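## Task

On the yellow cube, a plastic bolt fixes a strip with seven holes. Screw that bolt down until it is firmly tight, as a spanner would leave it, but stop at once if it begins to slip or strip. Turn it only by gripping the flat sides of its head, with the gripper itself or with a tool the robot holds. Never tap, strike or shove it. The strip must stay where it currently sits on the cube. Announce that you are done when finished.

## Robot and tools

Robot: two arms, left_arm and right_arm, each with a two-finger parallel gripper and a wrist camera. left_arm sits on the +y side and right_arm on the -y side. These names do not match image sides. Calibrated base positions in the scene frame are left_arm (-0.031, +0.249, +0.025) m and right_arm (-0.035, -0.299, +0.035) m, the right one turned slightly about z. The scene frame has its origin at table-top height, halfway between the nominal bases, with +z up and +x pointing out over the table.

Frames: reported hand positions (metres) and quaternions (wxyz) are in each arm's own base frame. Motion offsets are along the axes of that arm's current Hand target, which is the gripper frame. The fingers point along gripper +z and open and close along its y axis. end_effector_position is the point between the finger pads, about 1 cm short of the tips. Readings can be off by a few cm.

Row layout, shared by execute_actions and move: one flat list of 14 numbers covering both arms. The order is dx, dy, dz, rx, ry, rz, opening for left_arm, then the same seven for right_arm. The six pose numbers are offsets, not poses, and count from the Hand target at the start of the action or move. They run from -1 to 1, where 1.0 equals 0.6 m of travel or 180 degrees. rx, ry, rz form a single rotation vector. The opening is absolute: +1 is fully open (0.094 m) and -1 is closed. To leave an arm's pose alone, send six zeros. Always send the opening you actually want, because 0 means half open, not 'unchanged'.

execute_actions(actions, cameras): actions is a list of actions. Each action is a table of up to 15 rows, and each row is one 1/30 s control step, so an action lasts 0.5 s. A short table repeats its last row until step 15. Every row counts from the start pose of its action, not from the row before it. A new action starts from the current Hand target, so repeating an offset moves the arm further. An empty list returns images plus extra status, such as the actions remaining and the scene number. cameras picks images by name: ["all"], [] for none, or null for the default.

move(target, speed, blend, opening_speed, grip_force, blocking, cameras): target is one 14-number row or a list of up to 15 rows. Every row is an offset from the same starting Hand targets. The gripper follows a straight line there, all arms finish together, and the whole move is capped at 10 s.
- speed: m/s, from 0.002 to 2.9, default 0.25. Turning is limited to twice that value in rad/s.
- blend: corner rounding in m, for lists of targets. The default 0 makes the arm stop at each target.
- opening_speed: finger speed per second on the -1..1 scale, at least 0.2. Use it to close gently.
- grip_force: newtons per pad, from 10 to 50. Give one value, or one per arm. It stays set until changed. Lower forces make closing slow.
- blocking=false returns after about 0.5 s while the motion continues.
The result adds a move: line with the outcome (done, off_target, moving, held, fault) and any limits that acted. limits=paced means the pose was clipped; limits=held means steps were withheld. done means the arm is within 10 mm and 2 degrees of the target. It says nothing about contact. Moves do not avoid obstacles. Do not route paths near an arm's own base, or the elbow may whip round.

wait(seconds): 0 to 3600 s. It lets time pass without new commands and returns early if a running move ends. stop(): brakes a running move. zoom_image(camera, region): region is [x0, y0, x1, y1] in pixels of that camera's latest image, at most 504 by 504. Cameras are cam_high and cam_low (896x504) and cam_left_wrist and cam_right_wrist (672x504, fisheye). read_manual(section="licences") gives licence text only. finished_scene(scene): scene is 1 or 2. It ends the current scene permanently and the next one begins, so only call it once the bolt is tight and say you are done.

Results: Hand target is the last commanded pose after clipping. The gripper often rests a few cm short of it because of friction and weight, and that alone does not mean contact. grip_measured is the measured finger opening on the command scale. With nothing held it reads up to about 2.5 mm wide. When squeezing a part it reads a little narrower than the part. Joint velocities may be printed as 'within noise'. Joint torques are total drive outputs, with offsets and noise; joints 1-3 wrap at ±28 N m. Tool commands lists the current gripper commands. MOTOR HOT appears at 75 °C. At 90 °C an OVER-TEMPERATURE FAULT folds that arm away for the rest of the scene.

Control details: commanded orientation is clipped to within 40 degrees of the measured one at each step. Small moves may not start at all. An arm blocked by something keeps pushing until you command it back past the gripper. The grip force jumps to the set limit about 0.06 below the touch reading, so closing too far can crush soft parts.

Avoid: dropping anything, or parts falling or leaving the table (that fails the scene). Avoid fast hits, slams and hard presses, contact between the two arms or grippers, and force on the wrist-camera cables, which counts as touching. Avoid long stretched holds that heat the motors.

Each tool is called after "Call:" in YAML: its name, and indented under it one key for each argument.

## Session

Call:
execute_actions:
  actions: []

Scene clock: 0.00 s.
left_arm: end_effector_position=(+0.3105, -0.0327, +0.3927) grip_measured=+1.000 end_effector_quat_wxyz=(+0.648, +0.139, +0.738, +0.123) | right_arm: end_effector_position=(+0.3504, -0.0516, +0.3089) grip_measured=+1.000 end_effector_quat_wxyz=(+0.629, +0.061, +0.775, +0.026)
Joint positions: left_arm=[-0.253 0.823 1.048 -0.358 -0.253 0.34 0.094] | right_arm=[-0.259 0.924 0.811 -0.101 -0.218 0.073 0.094]
Joint velocities: within noise
Joint torques (N m): no reading
Heat: left arm: 30 °C; right arm: 31 °C.
Hand target: left_arm +0.3061, -0.0305, +0.4079; +0.665, +0.128, +0.726, +0.122 | right_arm +0.3483, -0.0500, +0.3203; +0.639, +0.054, +0.767, +0.024
Tool commands: left_gripper/opening=+1.0 right_gripper/opening=+1.0

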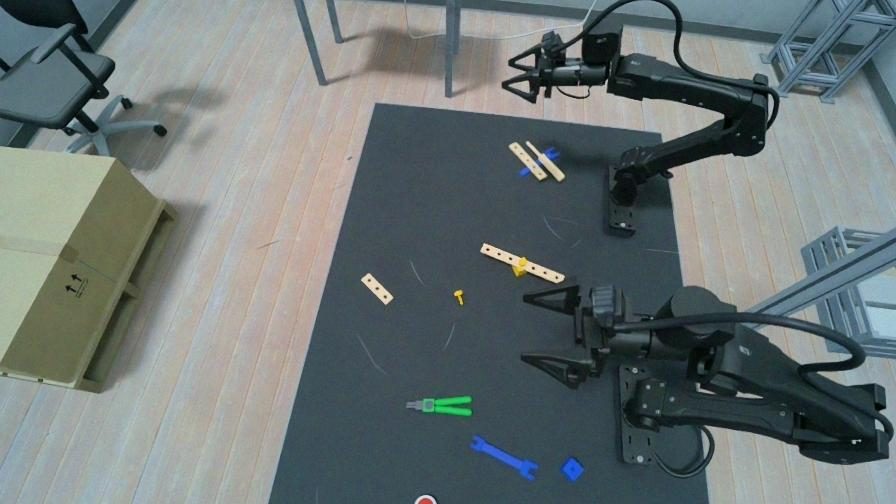

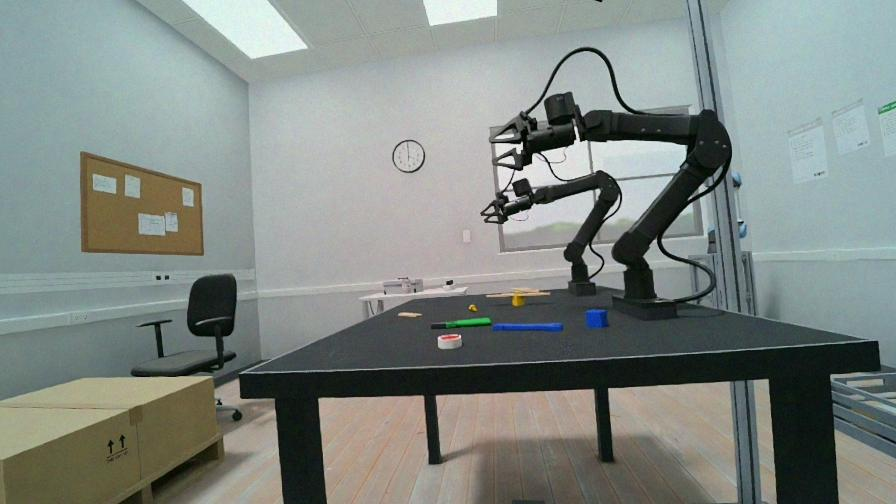

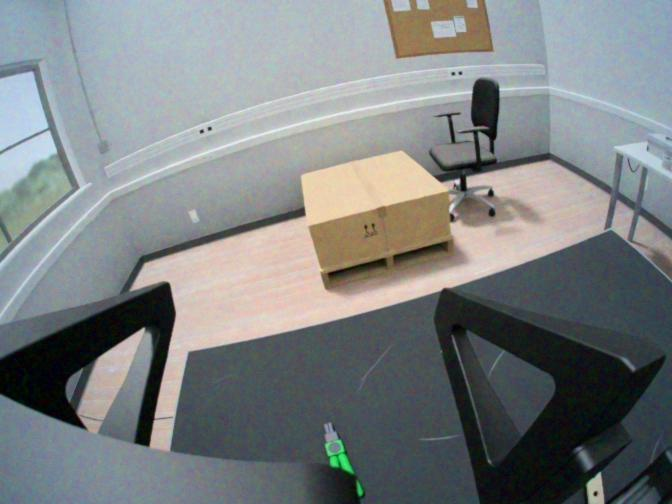

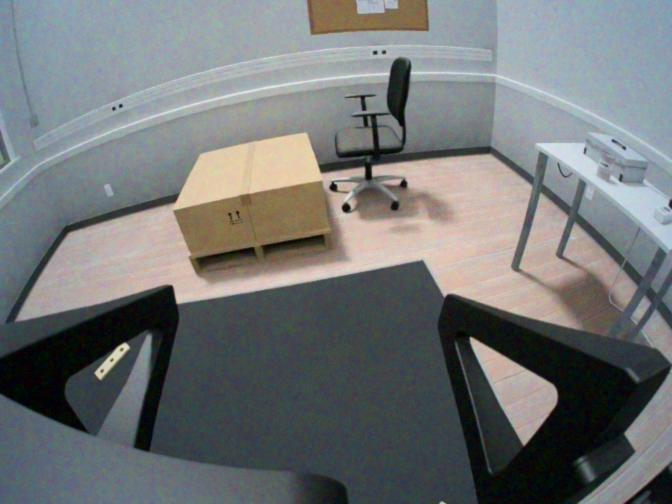

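Call:
move:
  target: [0.2875,-0.337,-0.0615,0.2584,0.3996,0.1123,0,0.322,0.381,-0.043,0.0588,0.4376,0.0136,0]
  speed: 0.35
  cameras: ["cam_left_wrist","cam_right_wrist"]

Scene clock: 78.43 s.
left_arm: end_effector_position=(+0.2505, -0.1578, +0.1700) grip_measured=+0.002 end_effector_quat_wxyz=(-0.006, +0.377, +0.926, +0.004) | right_arm: end_effector_position=(+0.3006, +0.2000, +0.1580) grip_measured=+0.002 end_effector_quat_wxyz=(+0.008, +0.087, +0.996, +0.005)
Joint positions: left_arm=[-0.569 1.687 1.605 -1.503 -0.006 0.203 0.047] | right_arm=[0.586 1.909 1.831 -1.474 0.003 0.76 0.047]
Joint torques (N m): left_arm=[-0.69 -5.57 8.23 0.14 0.07 0.05] | right_arm=[0.29 -6.95 10.67 0.13 -0.07 0.12]
Heat: left arm: 38 °C; right arm: 37 °C.
Hand target: left_arm +0.2500, -0.1602, +0.1798; -0.001, +0.383, +0.924, +0.000 | right_arm +0.3005, +0.1998, +0.1604; +0.001, +0.095, +0.995, +0.000
Off the commanded pose: left_arm 0.010 m, 1 deg | right_arm 0.002 m, 1 deg.
move: done

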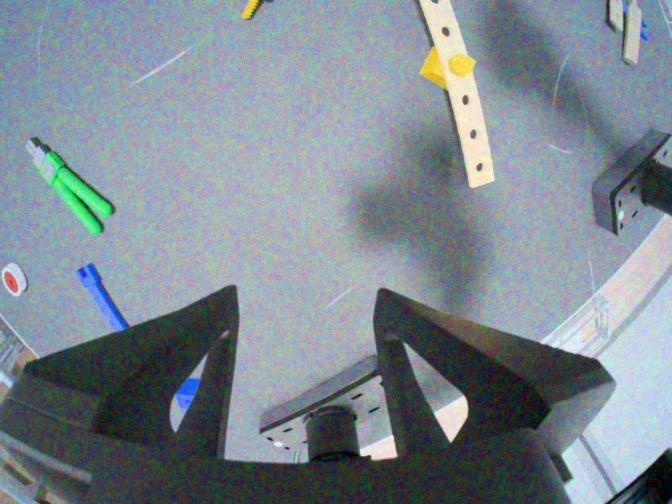

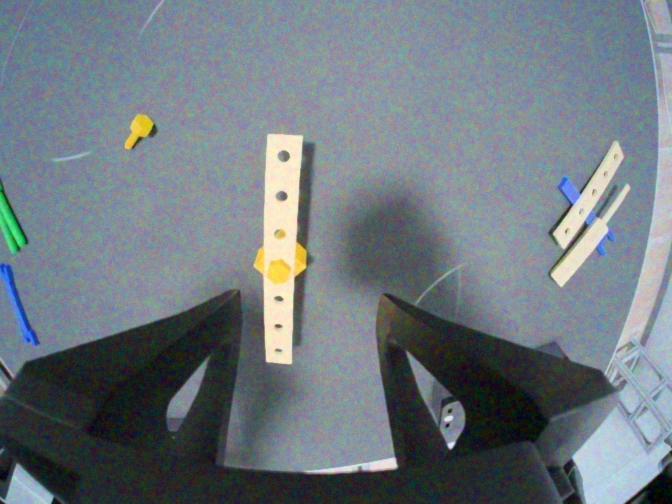

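Call:
zoom_image:
  camera: "cam_right_wrist"
  region: [230, 210, 330, 310]

Call:
zoom_image:
  camera: "cam_left_wrist"
  region: [400, 20, 500, 120]

Scaled by 5.040 from the camera's image (finer frame: 960x720).

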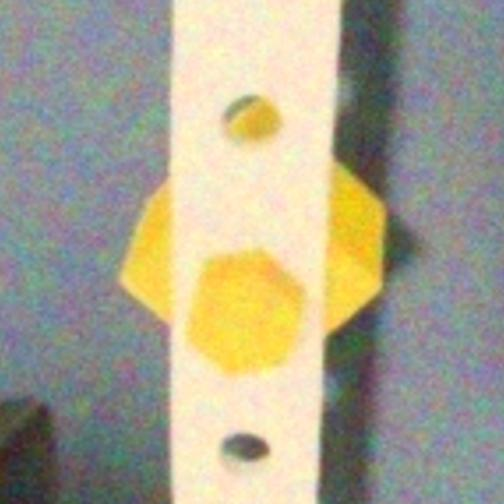

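Scaled by 5.040 from the camera's image (finer frame: 960x720).

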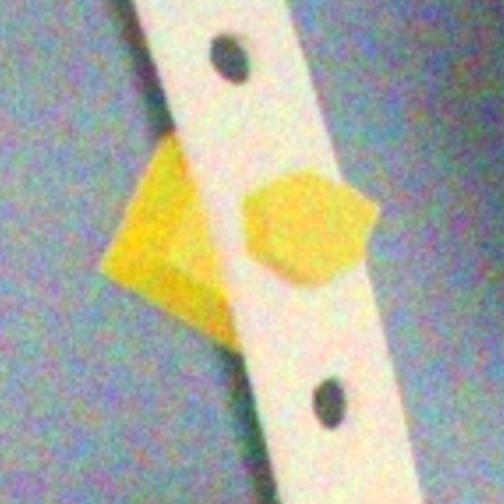

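Call:
move:
  target: [-0.181,-0.165,0.183,0,0,0.267,0,-0.0207,0.0339,0.209,0,0.083,0,0]
  speed: 0.2
  cameras: ["cam_left_wrist","cam_right_wrist"]

Scene clock: 131.43 s.
left_arm: end_effector_position=(+0.2423, -0.2208, +0.1209) grip_measured=+0.002 end_effector_quat_wxyz=(-0.033, +0.551, +0.834, +0.011) | right_arm: end_effector_position=(+0.3043, +0.2075, +0.0965) grip_measured=+0.002 end_effector_quat_wxyz=(-0.070, +0.096, +0.993, -0.002)
Joint positions: left_arm=[-0.749 1.851 1.605 -1.394 -0.012 0.42 0.047] | right_arm=[0.555 2.062 1.796 -1.419 -0.083 0.743 0.047]
Joint torques (N m): left_arm=[0.43 -7.69 5.55 0.26 -0.03 -0.07] | right_arm=[-0.51 -8.09 6.76 0.44 -0.17 -0.07]
Heat: left arm: 32 °C; right arm: 36 °C.
Hand target: left_arm +0.2444, -0.2202, +0.1270; -0.023, +0.549, +0.836, +0.009 (not the last commanded pose) | right_arm +0.3098, +0.2098, +0.0889; -0.073, +0.095, +0.993, +0.007 (not the last commanded pose)
Off the commanded pose: left_arm 0.101 m, 26 deg | right_arm 0.064 m, 7 deg.
move: held (left_arm; a check stopped the path), off_target (right_arm; braked when a check withheld steps of left_arm); limits=held
pose unreachable (left arm): on one or more control steps of this call, first in action 0 (counted from 0), this arm could not follow its commanded pose, so it was not sent that pose on those steps. It may still have moved: this result reports where it is.
cause: moving toward the commanded pose would bring a part of the arm too close to another arm (this arm's wrist (the part past joint 4) and the right arm's wrist (the part past joint 4), where that arm would come to rest).

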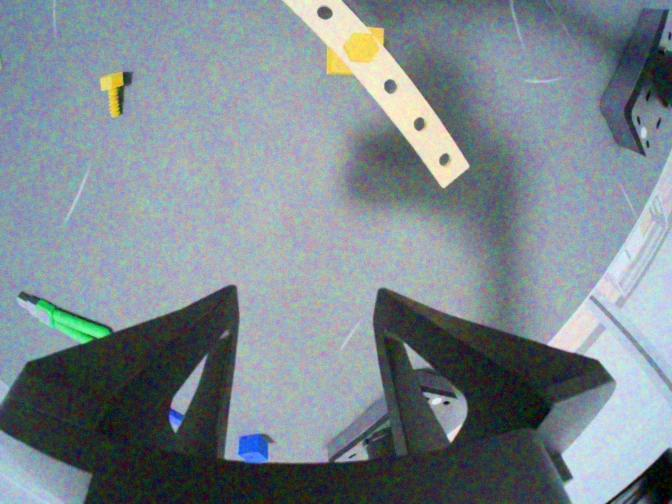

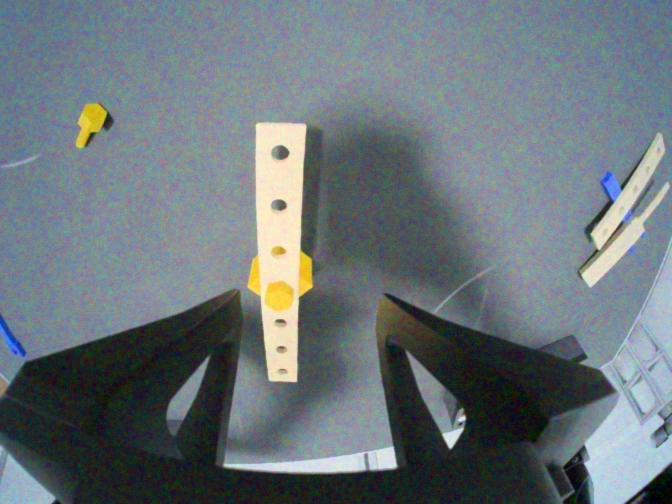

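Call:
move:
  target: [0,0,0,0,0,0,0,0.054,-0.16,-0.112,0.0167,-0.0447,-0.227,0]
  speed: 0.3

Call:
move:
  target: [-0.05,-0.162,0.0945,-0.11,-0.248,-0.2765,0,0,0,0,0,0,0,0]
  speed: 0.3
  cameras: ["cam_left_wrist","cam_right_wrist","cam_high"]

Scene clock: 213.10 s.
left_arm: end_effector_position=(+0.2423, -0.2208, +0.1209) grip_measured=+0.002 end_effector_quat_wxyz=(-0.033, +0.551, +0.834, +0.011) | right_arm: end_effector_position=(+0.2800, +0.1207, +0.1515) grip_measured=+0.002 end_effector_quat_wxyz=(+0.001, -0.226, +0.974, -0.010)
Joint positions: left_arm=[-0.749 1.851 1.605 -1.394 -0.012 0.42 0.047] | right_arm=[0.416 1.702 1.548 -1.419 0.02 -0.041 0.047]
Joint torques (N m): left_arm=[0.46 -7.71 5.52 0.26 -0.04 -0.08] | right_arm=[-0.51 -9.83 6.64 0.14 -0.16 -0.68]
Heat: left arm: 32 °C; right arm: 33 °C.
Hand target: left_arm +0.2444, -0.2202, +0.1270; -0.023, +0.549, +0.836, +0.009 | right_arm +0.2697, +0.1197, +0.1600; +0.000, -0.259, +0.966, +0.000
Off the commanded pose: left_arm 0.006 m, 1 deg | right_arm 0.013 m, 4 deg.
move: off_target (right_arm)

Scene clock: 216.37 s.
left_arm: end_effector_position=(+0.1545, -0.2740, +0.0575) grip_measured=+0.002 end_effector_quat_wxyz=(+0.342, +0.140, +0.929, -0.030) | right_arm: end_effector_position=(+0.2800, +0.1207, +0.1515) grip_measured=+0.002 end_effector_quat_wxyz=(+0.001, -0.226, +0.974, -0.010)
Joint positions: left_arm=[-1.408 1.52 0.783 -0.516 -0.636 -1.004 0.047] | right_arm=[0.416 1.702 1.548 -1.419 0.02 -0.041 0.047]
Joint torques (N m): left_arm=[-0.72 -3.99 5.71 1.39 -0.86 -0.11] | right_arm=[-0.55 -9.85 6.61 0.15 -0.15 -0.68]
Heat: left arm: 32 °C; right arm: 33 °C.
Hand target: left_arm +0.1655, -0.2841, +0.0698; +0.380, +0.116, +0.916, -0.048 | right_arm +0.2697, +0.1197, +0.1600; +0.000, -0.259, +0.966, +0.000
Off the commanded pose: left_arm 0.019 m, 6 deg | right_arm 0.013 m, 4 deg.
move: off_target (left_arm)
Images, in order (width x height): cam_high 896x504, cam_left_wrist 672x504, cam_right_wrist 672x504.

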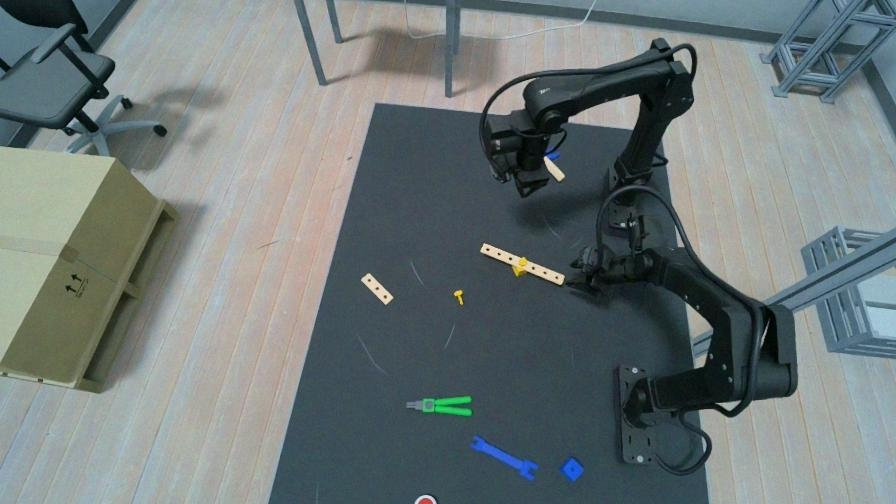

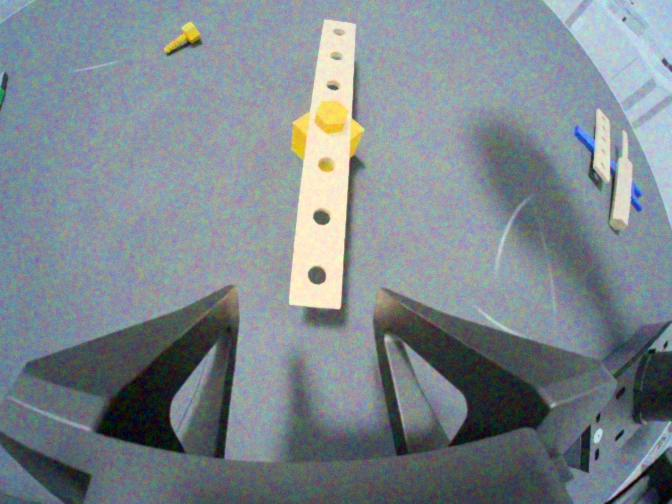

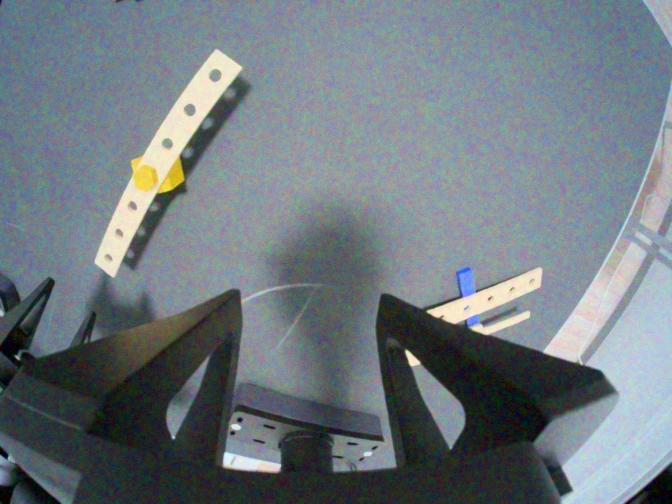

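Call:
move:
  target: [0.009,-0.005,0.071,0.0157,-0.028,0.0157,0,0,0,0,0,0,0,0]
  speed: 0.2
  cameras: ["cam_left_wrist"]

Scene clock: 279.23 s.
left_arm: end_effector_position=(+0.1787, -0.2890, +0.0262) grip_measured=+0.002 end_effector_quat_wxyz=(+0.384, +0.159, +0.908, -0.060) | right_arm: end_effector_position=(+0.2800, +0.1207, +0.1515) grip_measured=+0.002 end_effector_quat_wxyz=(+0.001, -0.226, +0.974, -0.010)
Joint positions: left_arm=[-1.35 1.618 0.648 -0.108 -0.656 -0.832 0.047] | right_arm=[0.416 1.702 1.548 -1.419 0.02 -0.041 0.047]
Joint torques (N m): left_arm=[0.68 -4.08 4.51 1.7 -0.78 0.11] | right_arm=[-0.51 -9.85 6.63 0.14 -0.16 -0.69]
Heat: left arm: 34 °C; right arm: 34 °C.
Hand target: left_arm +0.1903, -0.2936, +0.0359; +0.418, +0.146, +0.894, -0.067 | right_arm +0.2697, +0.1197, +0.1600; +0.000, -0.259, +0.966, +0.000
Off the commanded pose: left_arm 0.016 m, 5 deg | right_arm 0.013 m, 4 deg.
move: off_target (left_arm)

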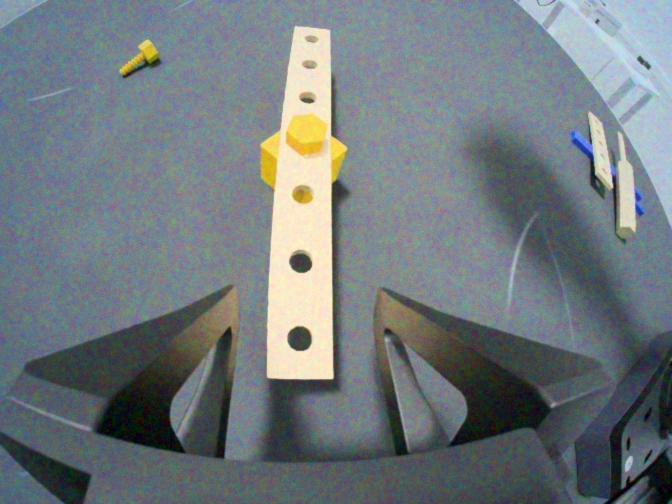

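Call:
move:
  target:
    - [0.0277,0.002,0.0293,0,0,0,0,-0.047,0.194,0.163,0,0,0,-0.2]
    - [0.0277,0.002,0.0293,0,0,0,-0.56,-0.047,0.194,0.163,0,0,0,-0.2]
  speed: 0.15
  grip_force: [25,50]
  cameras: ["cam_left_wrist","cam_right_wrist"]

Call:
zoom_image:
  camera: "cam_right_wrist"
  region: [200, 160, 400, 360]

Scene clock: 302.03 s.
left_arm: end_effector_position=(+0.1804, -0.2897, +0.0021) grip_measured=-0.477 end_effector_quat_wxyz=(+0.386, +0.162, +0.906, -0.060) | right_arm: end_effector_position=(+0.2298, +0.2306, +0.0678) grip_measured=-0.198 end_effector_quat_wxyz=(-0.009, -0.278, +0.961, -0.002)
Joint positions: left_arm=[-1.345 1.707 0.608 0.028 -0.656 -0.818 0.025] | right_arm=[0.781 1.817 1.351 -1.123 -0.006 0.218 0.038]
Joint torques (N m): left_arm=[0.73 -4.55 4 1.72 -0.72 0.12] | right_arm=[0.23 -6.45 6.82 0.67 -0.02 0.38]
Heat: left arm: 35 °C; right arm: 33 °C.
Hand target: left_arm +0.1933, -0.2933, +0.0119; +0.418, +0.146, +0.894, -0.067 | right_arm +0.2360, +0.2347, +0.0623; +0.000, -0.259, +0.966, +0.000
Off the commanded pose: left_arm 0.017 m, 4 deg | right_arm 0.009 m, 2 deg.
grip_force (N): 25, 50
move: off_target (left_arm); target 2's new opening was sent with left_arm's hand 0.017 m and 4 deg from that target

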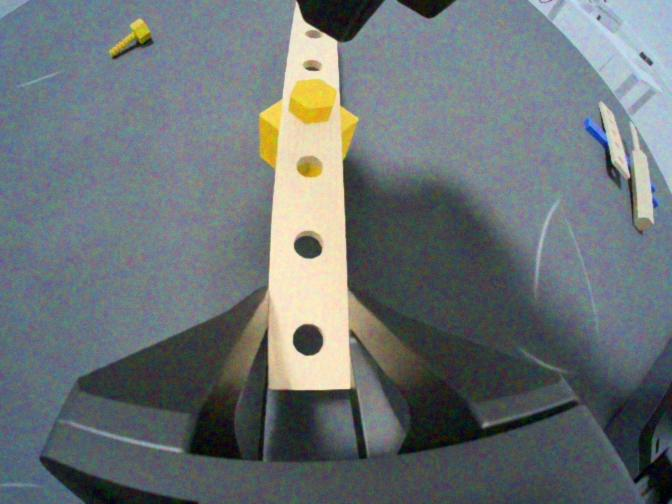

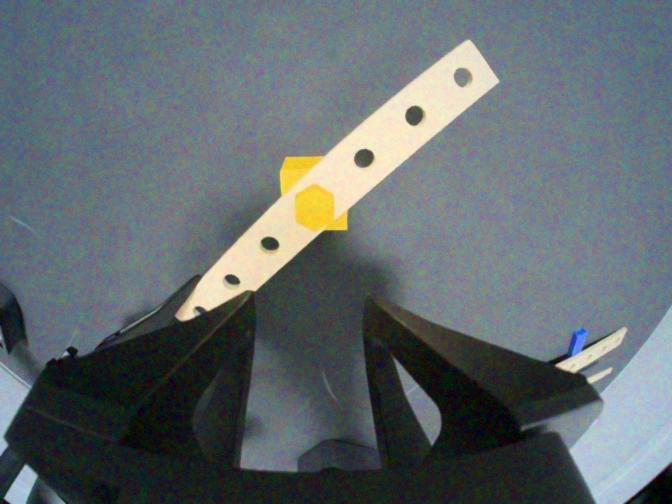

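Scaled by 2.520 from the camera's image (finer frame: 960x720).

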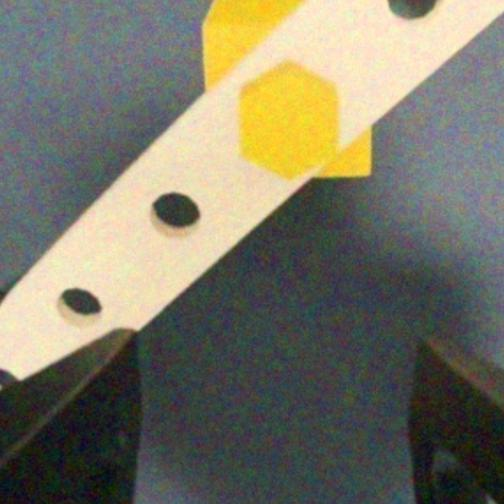

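Call:
move:
  target: [0,0,0,0,0,0,-0.56,-0.025,-0.003,0.08,0,0,0,-0.2]
  speed: 0.12
  cameras: ["cam_left_wrist","cam_right_wrist"]

Call:
zoom_image:
  camera: "cam_right_wrist"
  region: [200, 200, 420, 400]

Scene clock: 321.30 s.
left_arm: end_effector_position=(+0.1804, -0.2897, +0.0021) grip_measured=-0.477 end_effector_quat_wxyz=(+0.386, +0.162, +0.906, -0.060) | right_arm: end_effector_position=(+0.2418, +0.2388, +0.0205) grip_measured=-0.198 end_effector_quat_wxyz=(-0.009, -0.274, +0.962, -0.002)
Joint positions: left_arm=[-1.345 1.707 0.608 0.028 -0.656 -0.818 0.025] | right_arm=[0.773 1.923 1.294 -0.96 -0.006 0.218 0.038]
Joint torques (N m): left_arm=[0.73 -4.52 3.97 1.72 -0.73 0.12] | right_arm=[-0.55 -6.91 6.61 0.69 -0.02 0.2]
Heat: left arm: 35 °C; right arm: 33 °C.
Hand target: left_arm +0.1933, -0.2933, +0.0119; +0.418, +0.146, +0.894, -0.067 | right_arm +0.2499, +0.2407, +0.0143; +0.000, -0.259, +0.966, +0.000
Off the commanded pose: left_arm 0.017 m, 4 deg | right_arm 0.010 m, 2 deg.
grip_force (N): 25, 50
move: done

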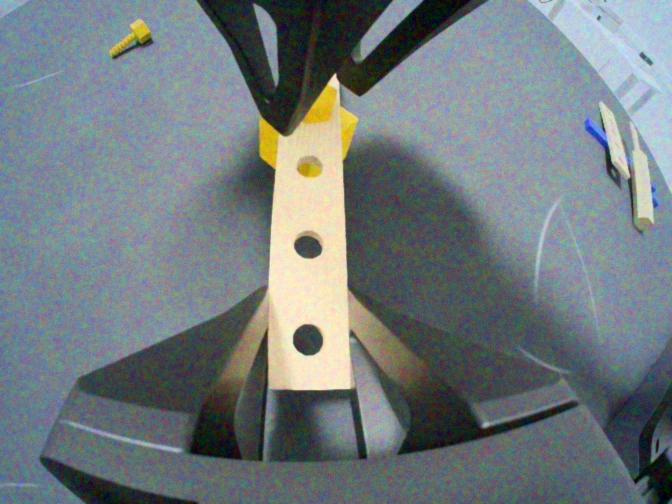

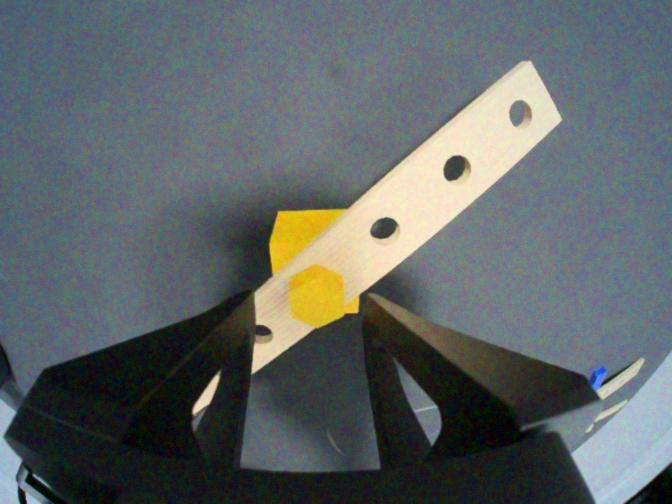

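Scaled by 2.291 from the camera's image (finer frame: 960x720).

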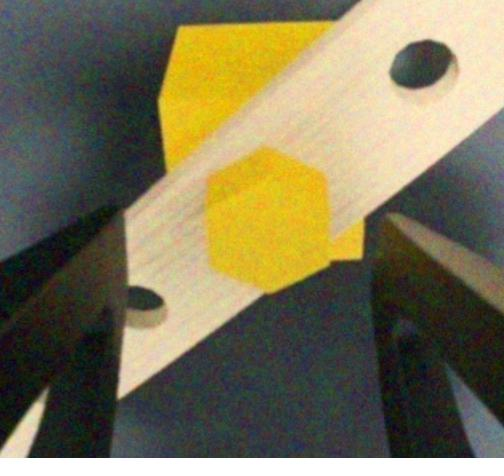

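Call:
move:
  target:
    - [0,0,0,0,0,0,-0.56,-0.0045,-0.0045,0.0105,0,0,0,-0.2]
    - [0,0,0,0,0,0,-0.56,-0.0045,-0.0045,0.0105,0,0,0,-0.8]
  speed: 0.1
  opening_speed: 0.5
  cameras: ["cam_left_wrist","cam_right_wrist"]

Call:
zoom_image:
  camera: "cam_right_wrist"
  region: [200, 200, 420, 400]

Scene clock: 335.17 s.
left_arm: end_effector_position=(+0.1804, -0.2900, +0.0023) grip_measured=-0.477 end_effector_quat_wxyz=(+0.386, +0.162, +0.906, -0.061) | right_arm: end_effector_position=(+0.2467, +0.2392, +0.0155) grip_measured=-0.635 end_effector_quat_wxyz=(-0.006, -0.272, +0.962, -0.002)
Joint positions: left_arm=[-1.345 1.707 0.608 0.03 -0.656 -0.817 0.025] | right_arm=[0.765 1.938 1.294 -0.939 -0.003 0.215 0.017]
Joint torques (N m): left_arm=[0.76 -4.46 3.95 1.72 -0.71 0.11] | right_arm=[-0.51 -6.91 6.2 0.7 -0.01 0.14]
Heat: left arm: 35 °C; right arm: 33 °C.
Hand target: left_arm +0.1933, -0.2933, +0.0119; +0.418, +0.146, +0.894, -0.067 | right_arm +0.2536, +0.2397, +0.0080; +0.000, -0.259, +0.966, +0.000
Off the commanded pose: left_arm 0.016 m, 4 deg | right_arm 0.010 m, 2 deg.
grip_force (N): 25, 50
move: done

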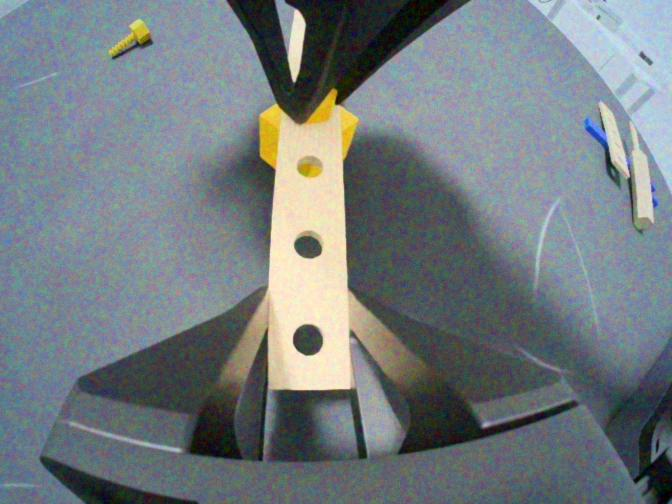

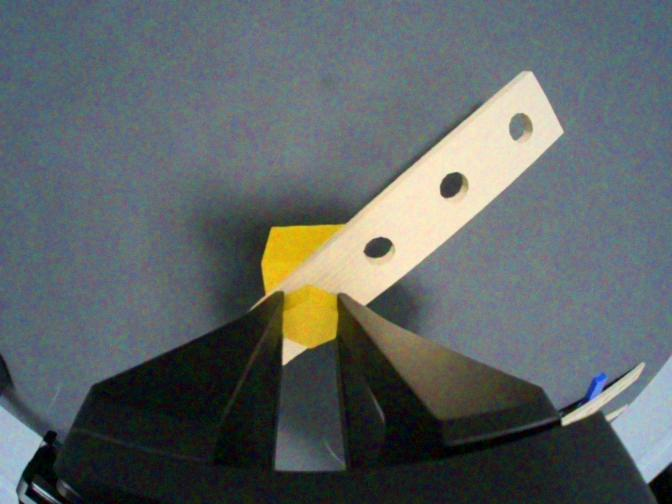

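Scaled by 2.291 from the camera's image (finer frame: 960x720).

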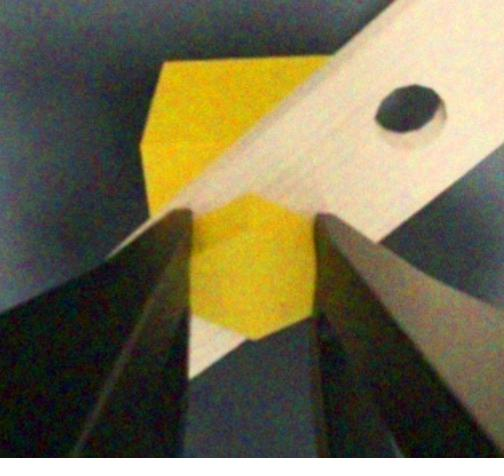

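Call:
move:
  target: [0,0,0,0,0,0,-0.56,0,0,0,0,0,0.06,-0.8]
  speed: 0.2

Call:
move:
  target: [0,0,0,0,0,0,-0.56,0,0,0,0,0,0.06,-0.8]
  speed: 0.2
  cameras: ["cam_left_wrist","cam_right_wrist"]

Scene clock: 343.77 s.
left_arm: end_effector_position=(+0.1807, -0.2889, +0.0016) grip_measured=-0.477 end_effector_quat_wxyz=(+0.386, +0.165, +0.906, -0.058) | right_arm: end_effector_position=(+0.2467, +0.2387, +0.0155) grip_measured=-0.635 end_effector_quat_wxyz=(-0.006, -0.207, +0.978, -0.003)
Joint positions: left_arm=[-1.344 1.707 0.605 0.031 -0.656 -0.809 0.025] | right_arm=[0.765 1.938 1.294 -0.941 -0.001 0.349 0.017]
Joint torques (N m): left_arm=[0.76 -4.52 4.1 1.71 -0.72 0.06] | right_arm=[-0.57 -6.86 6.3 0.69 -0.02 0.73]
Heat: left arm: 35 °C; right arm: 33 °C.
Hand target: left_arm +0.1933, -0.2933, +0.0119; +0.418, +0.146, +0.894, -0.067 | right_arm +0.2536, +0.2397, +0.0080; +0.000, -0.167, +0.986, +0.000
Off the commanded pose: left_arm 0.017 m, 5 deg | right_arm 0.010 m, 5 deg.
grip_force (N): 25, 50
move: off_target (right_arm)

Scene clock: 345.10 s.
left_arm: end_effector_position=(+0.1807, -0.2889, +0.0016) grip_measured=-0.477 end_effector_quat_wxyz=(+0.386, +0.170, +0.905, -0.056) | right_arm: end_effector_position=(+0.2465, +0.2389, +0.0155) grip_measured=-0.635 end_effector_quat_wxyz=(-0.005, -0.125, +0.992, -0.004)
Joint positions: left_arm=[-1.344 1.707 0.605 0.031 -0.656 -0.798 0.025] | right_arm=[0.767 1.938 1.294 -0.941 0 0.516 0.017]
Joint torques (N m): left_arm=[0.73 -4.52 4.11 1.71 -0.72 0.04] | right_arm=[-0.61 -6.84 6.3 0.69 -0.01 0.95]
Heat: left arm: 35 °C; right arm: 33 °C.
Hand target: left_arm +0.1933, -0.2933, +0.0119; +0.418, +0.146, +0.894, -0.067 | right_arm +0.2536, +0.2397, +0.0080; +0.000, -0.073, +0.997, +0.000
Off the commanded pose: left_arm 0.017 m, 5 deg | right_arm 0.010 m, 6 deg.
grip_force (N): 25, 50
move: off_target (right_arm)

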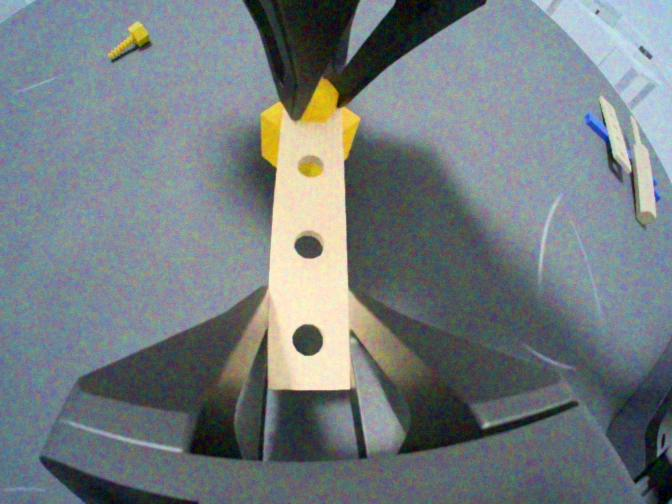

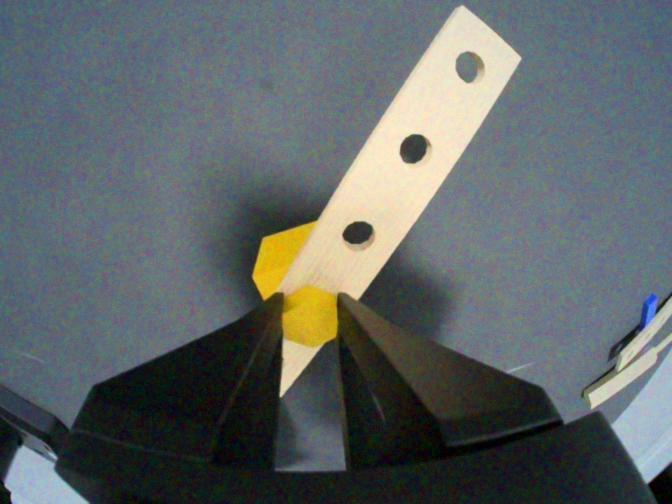

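Call:
move:
  target: [0,0,0,0,0,0,-0.56,0,0,0,0,0,0.05,-0.8]
  speed: 0.2

Call:
move:
  target: [0,0,0,0,0,0,-0.56,0,0,0,0,0,0.04,-0.8]
  speed: 0.2
  cameras: ["cam_right_wrist"]

Scene clock: 354.33 s.
left_arm: end_effector_position=(+0.1811, -0.2886, +0.0016) grip_measured=-0.477 end_effector_quat_wxyz=(+0.386, +0.172, +0.905, -0.055) | right_arm: end_effector_position=(+0.2469, +0.2385, +0.0155) grip_measured=-0.635 end_effector_quat_wxyz=(-0.004, -0.049, +0.999, -0.006)
Joint positions: left_arm=[-1.342 1.707 0.605 0.031 -0.656 -0.794 0.025] | right_arm=[0.767 1.938 1.294 -0.941 0.003 0.669 0.017]
Joint torques (N m): left_arm=[0.77 -4.49 4.15 1.72 -0.71 -0.01] | right_arm=[-0.59 -6.86 6.3 0.67 -0.02 0.99]
Heat: left arm: 35 °C; right arm: 33 °C.
Hand target: left_arm +0.1933, -0.2933, +0.0119; +0.418, +0.146, +0.894, -0.067 | right_arm +0.2536, +0.2397, +0.0080; +0.000, +0.005, +1.000, +0.000
Off the commanded pose: left_arm 0.017 m, 5 deg | right_arm 0.010 m, 6 deg.
grip_force (N): 25, 50
move: off_target (right_arm)

Scene clock: 355.77 s.
left_arm: end_effector_position=(+0.1811, -0.2886, +0.0016) grip_measured=-0.477 end_effector_quat_wxyz=(+0.387, +0.177, +0.904, -0.053) | right_arm: end_effector_position=(+0.2472, +0.2381, +0.0155) grip_measured=-0.631 end_effector_quat_wxyz=(-0.002, +0.013, +1.000, -0.007)
Joint positions: left_arm=[-1.342 1.707 0.605 0.031 -0.656 -0.783 0.025] | right_arm=[0.767 1.938 1.294 -0.941 0.006 0.794 0.017]
Joint torques (N m): left_arm=[0.79 -4.55 4.12 1.72 -0.71 -0.11] | right_arm=[-0.62 -6.83 6.32 0.68 -0.03 1.01]
Heat: left arm: 35 °C; right arm: 33 °C.
Hand target: left_arm +0.1933, -0.2933, +0.0119; +0.418, +0.146, +0.894, -0.067 | right_arm +0.2536, +0.2397, +0.0080; +0.000, +0.068, +0.998, +0.000
Off the commanded pose: left_arm 0.017 m, 5 deg | right_arm 0.010 m, 6 deg.
grip_force (N): 25, 50
move: off_target (right_arm)

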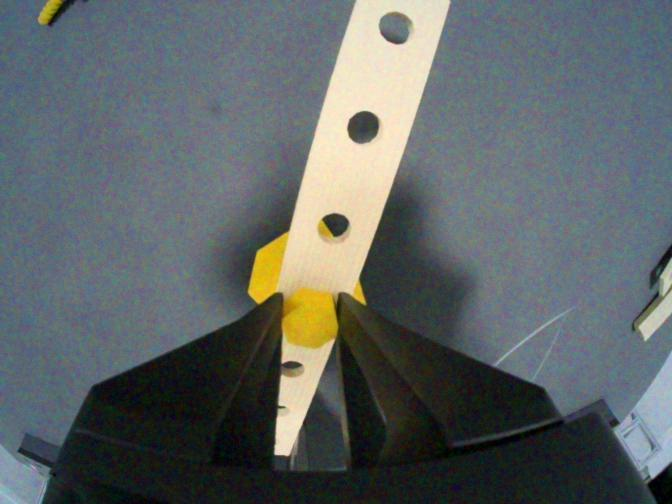

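Call:
zoom_image:
  camera: "cam_right_wrist"
  region: [220, 200, 400, 400]

Scaled by 2.520 from the camera's image (finer frame: 960x720).

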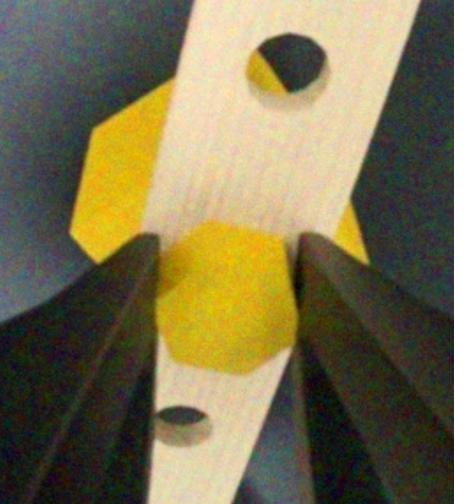

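Call:
move:
  target:
    - [0,0,0,0,0,0,-0.56,0,0,0,0,0,-0.033,-0.8]
    - [0,0,0,0,0,0,-0.56,0,0,0,0,0,-0.033,-0.3]
    - [0,0,0,0,0,0,-0.56,0,0,-0.01,0,0,-0.1,-0.3]
    - [0,0,0,0,0,0,-0.56,0,0,0.004,0,0,-0.1,-0.3]
  speed: 0.12
  cameras: ["cam_right_wrist","cam_left_wrist"]

Call:
zoom_image:
  camera: "cam_right_wrist"
  region: [220, 200, 400, 400]

Scene clock: 387.80 s.
left_arm: end_effector_position=(+0.1807, -0.2892, +0.0018) grip_measured=-0.477 end_effector_quat_wxyz=(+0.387, +0.171, +0.905, -0.056) | right_arm: end_effector_position=(+0.2490, +0.2402, +0.0155) grip_measured=-0.302 end_effector_quat_wxyz=(+0.000, -0.084, +0.996, -0.001)
Joint positions: left_arm=[-1.344 1.707 0.605 0.033 -0.656 -0.797 0.025] | right_arm=[0.765 1.938 1.294 -0.93 0.002 0.597 0.033]
Joint torques (N m): left_arm=[0.79 -4.53 4.15 1.71 -0.72 -0.08] | right_arm=[-0.5 -6.68 5.75 0.7 -0.03 -0.16]
Heat: left arm: 36 °C; right arm: 33 °C.
Hand target: left_arm +0.1933, -0.2933, +0.0119; +0.418, +0.146, +0.894, -0.067 | right_arm +0.2536, +0.2397, +0.0056; +0.000, -0.089, +0.996, +0.000
Off the commanded pose: left_arm 0.017 m, 5 deg | right_arm 0.011 m, 1 deg.
grip_force (N): 25, 50
move: off_target (right_arm); target 2's new opening was sent with right_arm's hand 0.010 m and 3 deg from that target
Images, in order (width x height): cam_left_wrist 672x504, cam_right_wrist 672x504.

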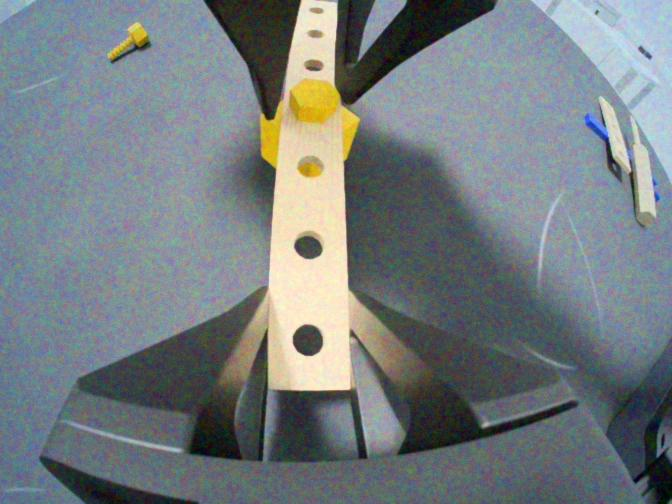

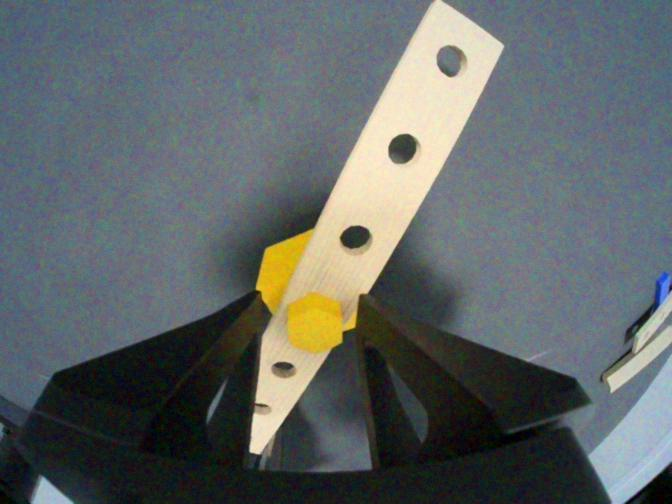

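Scaled by 2.520 from the camera's image (finer frame: 960x720).

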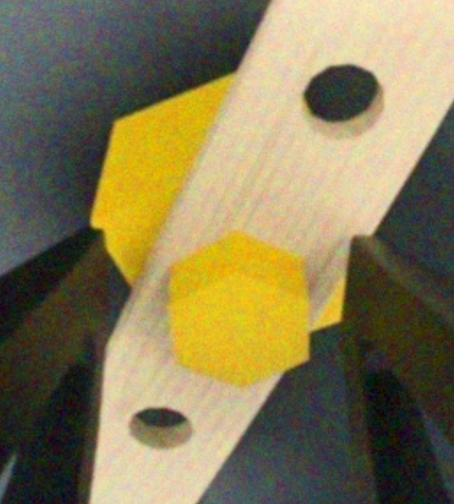

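Call:
move:
  target:
    - [0,0,0,0,0,0,-0.56,0.004,-0.001,0,0,0,-0.014,-0.3]
    - [0,0,0,0,0,0,-0.56,0.004,-0.001,0,0,0,-0.014,-0.9]
  speed: 0.1
  opening_speed: 0.5
  grip_force: [25,50]

Call:
move:
  target: [0,0,0,0,0,0,-0.56,0,0,0,0,0,0.055,-0.9]
  speed: 0.2
  cameras: ["cam_right_wrist"]

Call:
zoom_image:
  camera: "cam_right_wrist"
  region: [220, 200, 400, 400]

Scene clock: 404.77 s.
left_arm: end_effector_position=(+0.1807, -0.2892, +0.0018) grip_measured=-0.477 end_effector_quat_wxyz=(+0.386, +0.169, +0.905, -0.057) | right_arm: end_effector_position=(+0.2486, +0.2383, +0.0137) grip_measured=-0.635 end_effector_quat_wxyz=(+0.000, -0.106, +0.994, -0.005)
Joint positions: left_arm=[-1.344 1.707 0.605 0.033 -0.656 -0.8 0.025] | right_arm=[0.765 1.938 1.287 -0.925 0.008 0.553 0.017]
Joint torques (N m): left_arm=[0.75 -4.51 4.12 1.71 -0.72 -0.04] | right_arm=[-0.35 -7.25 5.38 0.69 -0.04 -0.12]
Heat: left arm: 36 °C; right arm: 32 °C.
Hand target: left_arm +0.1933, -0.2933, +0.0119; +0.418, +0.146, +0.894, -0.067 | right_arm +0.2513, +0.2387, +0.0056; +0.000, -0.111, +0.994, +0.000
Off the commanded pose: left_arm 0.017 m, 5 deg | right_arm 0.009 m, 1 deg.
grip_force (N): 25, 50
move: done

Scene clock: 405.97 s.
left_arm: end_effector_position=(+0.1810, -0.2883, +0.0013) grip_measured=-0.477 end_effector_quat_wxyz=(+0.387, +0.174, +0.904, -0.054) | right_arm: end_effector_position=(+0.2486, +0.2383, +0.0137) grip_measured=-0.635 end_effector_quat_wxyz=(+0.000, -0.070, +0.998, -0.005)
Joint positions: left_arm=[-1.342 1.707 0.603 0.033 -0.656 -0.789 0.025] | right_arm=[0.765 1.938 1.287 -0.925 0.008 0.625 0.017]
Joint torques (N m): left_arm=[0.79 -4.51 4.19 1.71 -0.73 -0.05] | right_arm=[-0.38 -7.16 5.53 0.67 -0.04 0.87]
Heat: left arm: 36 °C; right arm: 32 °C.
Hand target: left_arm +0.1933, -0.2933, +0.0119; +0.418, +0.146, +0.894, -0.067 | right_arm +0.2513, +0.2387, +0.0056; +0.000, -0.025, +1.000, +0.000
Off the commanded pose: left_arm 0.017 m, 5 deg | right_arm 0.009 m, 5 deg.
grip_force (N): 25, 50
move: off_target (right_arm)

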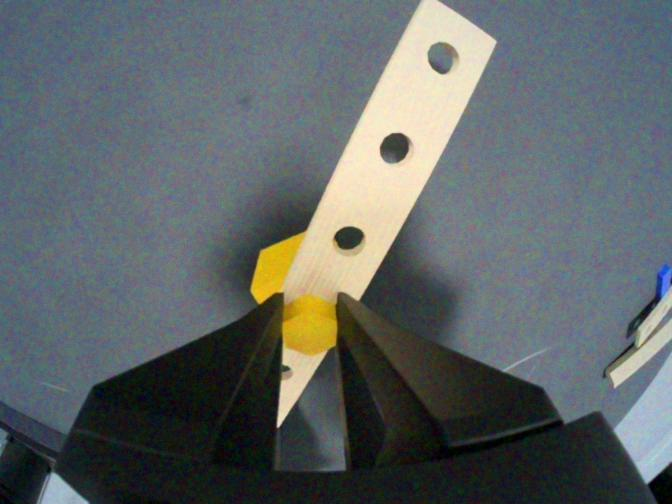

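Scaled by 2.520 from the camera's image (finer frame: 960x720).

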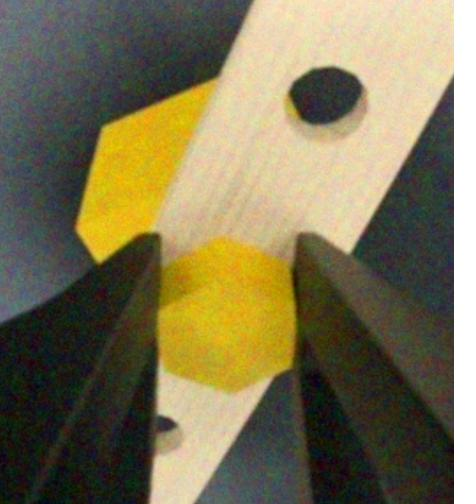

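Call:
move:
  target: [0,0,0,0,0,0,-0.56,0,0,0,0,0,0.03,-0.9]
  speed: 0.2

Call:
move:
  target: [0,0,0,0,0,0,-0.56,0,0,0,0,0,0.03,-0.9]
  speed: 0.2
  cameras: ["cam_right_wrist"]

Call:
zoom_image:
  camera: "cam_right_wrist"
  region: [220, 200, 400, 400]

Scene clock: 416.70 s.
left_arm: end_effector_position=(+0.1810, -0.2883, +0.0013) grip_measured=-0.477 end_effector_quat_wxyz=(+0.387, +0.174, +0.904, -0.054) | right_arm: end_effector_position=(+0.2487, +0.2383, +0.0137) grip_measured=-0.635 end_effector_quat_wxyz=(+0.002, -0.037, +0.999, -0.006)
Joint positions: left_arm=[-1.342 1.707 0.603 0.033 -0.656 -0.789 0.025] | right_arm=[0.767 1.938 1.287 -0.925 0.011 0.694 0.017]
Joint torques (N m): left_arm=[0.75 -4.55 4.25 1.7 -0.71 -0.05] | right_arm=[-0.42 -7.13 5.57 0.66 -0.08 1.12]
Heat: left arm: 36 °C; right arm: 32 °C.
Hand target: left_arm +0.1933, -0.2933, +0.0119; +0.418, +0.146, +0.894, -0.067 | right_arm +0.2513, +0.2387, +0.0056; +0.000, +0.023, +1.000, +0.000
Off the commanded pose: left_arm 0.017 m, 5 deg | right_arm 0.009 m, 7 deg.
grip_force (N): 25, 50
move: off_target (right_arm)

Scene clock: 418.07 s.
left_arm: end_effector_position=(+0.1812, -0.2882, +0.0015) grip_measured=-0.477 end_effector_quat_wxyz=(+0.387, +0.174, +0.904, -0.054) | right_arm: end_effector_position=(+0.2487, +0.2383, +0.0137) grip_measured=-0.629 end_effector_quat_wxyz=(+0.002, +0.013, +1.000, -0.006)
Joint positions: left_arm=[-1.342 1.707 0.603 0.033 -0.658 -0.789 0.025] | right_arm=[0.767 1.938 1.287 -0.925 0.011 0.794 0.017]
Joint torques (N m): left_arm=[0.77 -4.53 4.15 1.7 -0.71 -0.07] | right_arm=[-0.4 -7.1 5.6 0.66 -0.07 1.05]
Heat: left arm: 36 °C; right arm: 32 °C.
Hand target: left_arm +0.1933, -0.2933, +0.0119; +0.418, +0.146, +0.894, -0.067 | right_arm +0.2513, +0.2387, +0.0056; +0.000, +0.070, +0.998, +0.000
Off the commanded pose: left_arm 0.017 m, 5 deg | right_arm 0.009 m, 7 deg.
grip_force (N): 25, 50
move: off_target (right_arm)

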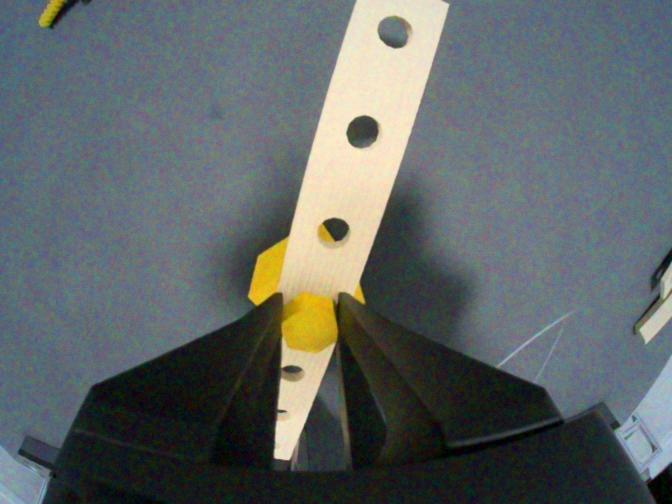

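Scaled by 2.520 from the camera's image (finer frame: 960x720).

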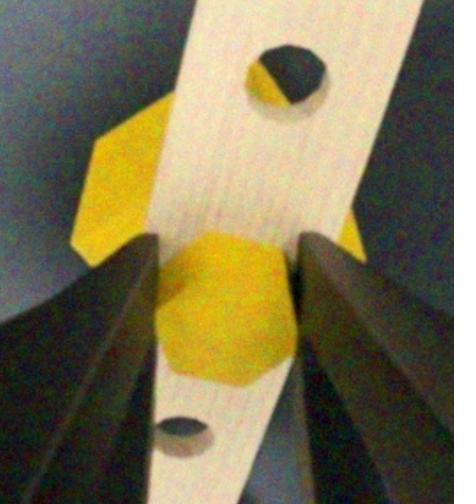

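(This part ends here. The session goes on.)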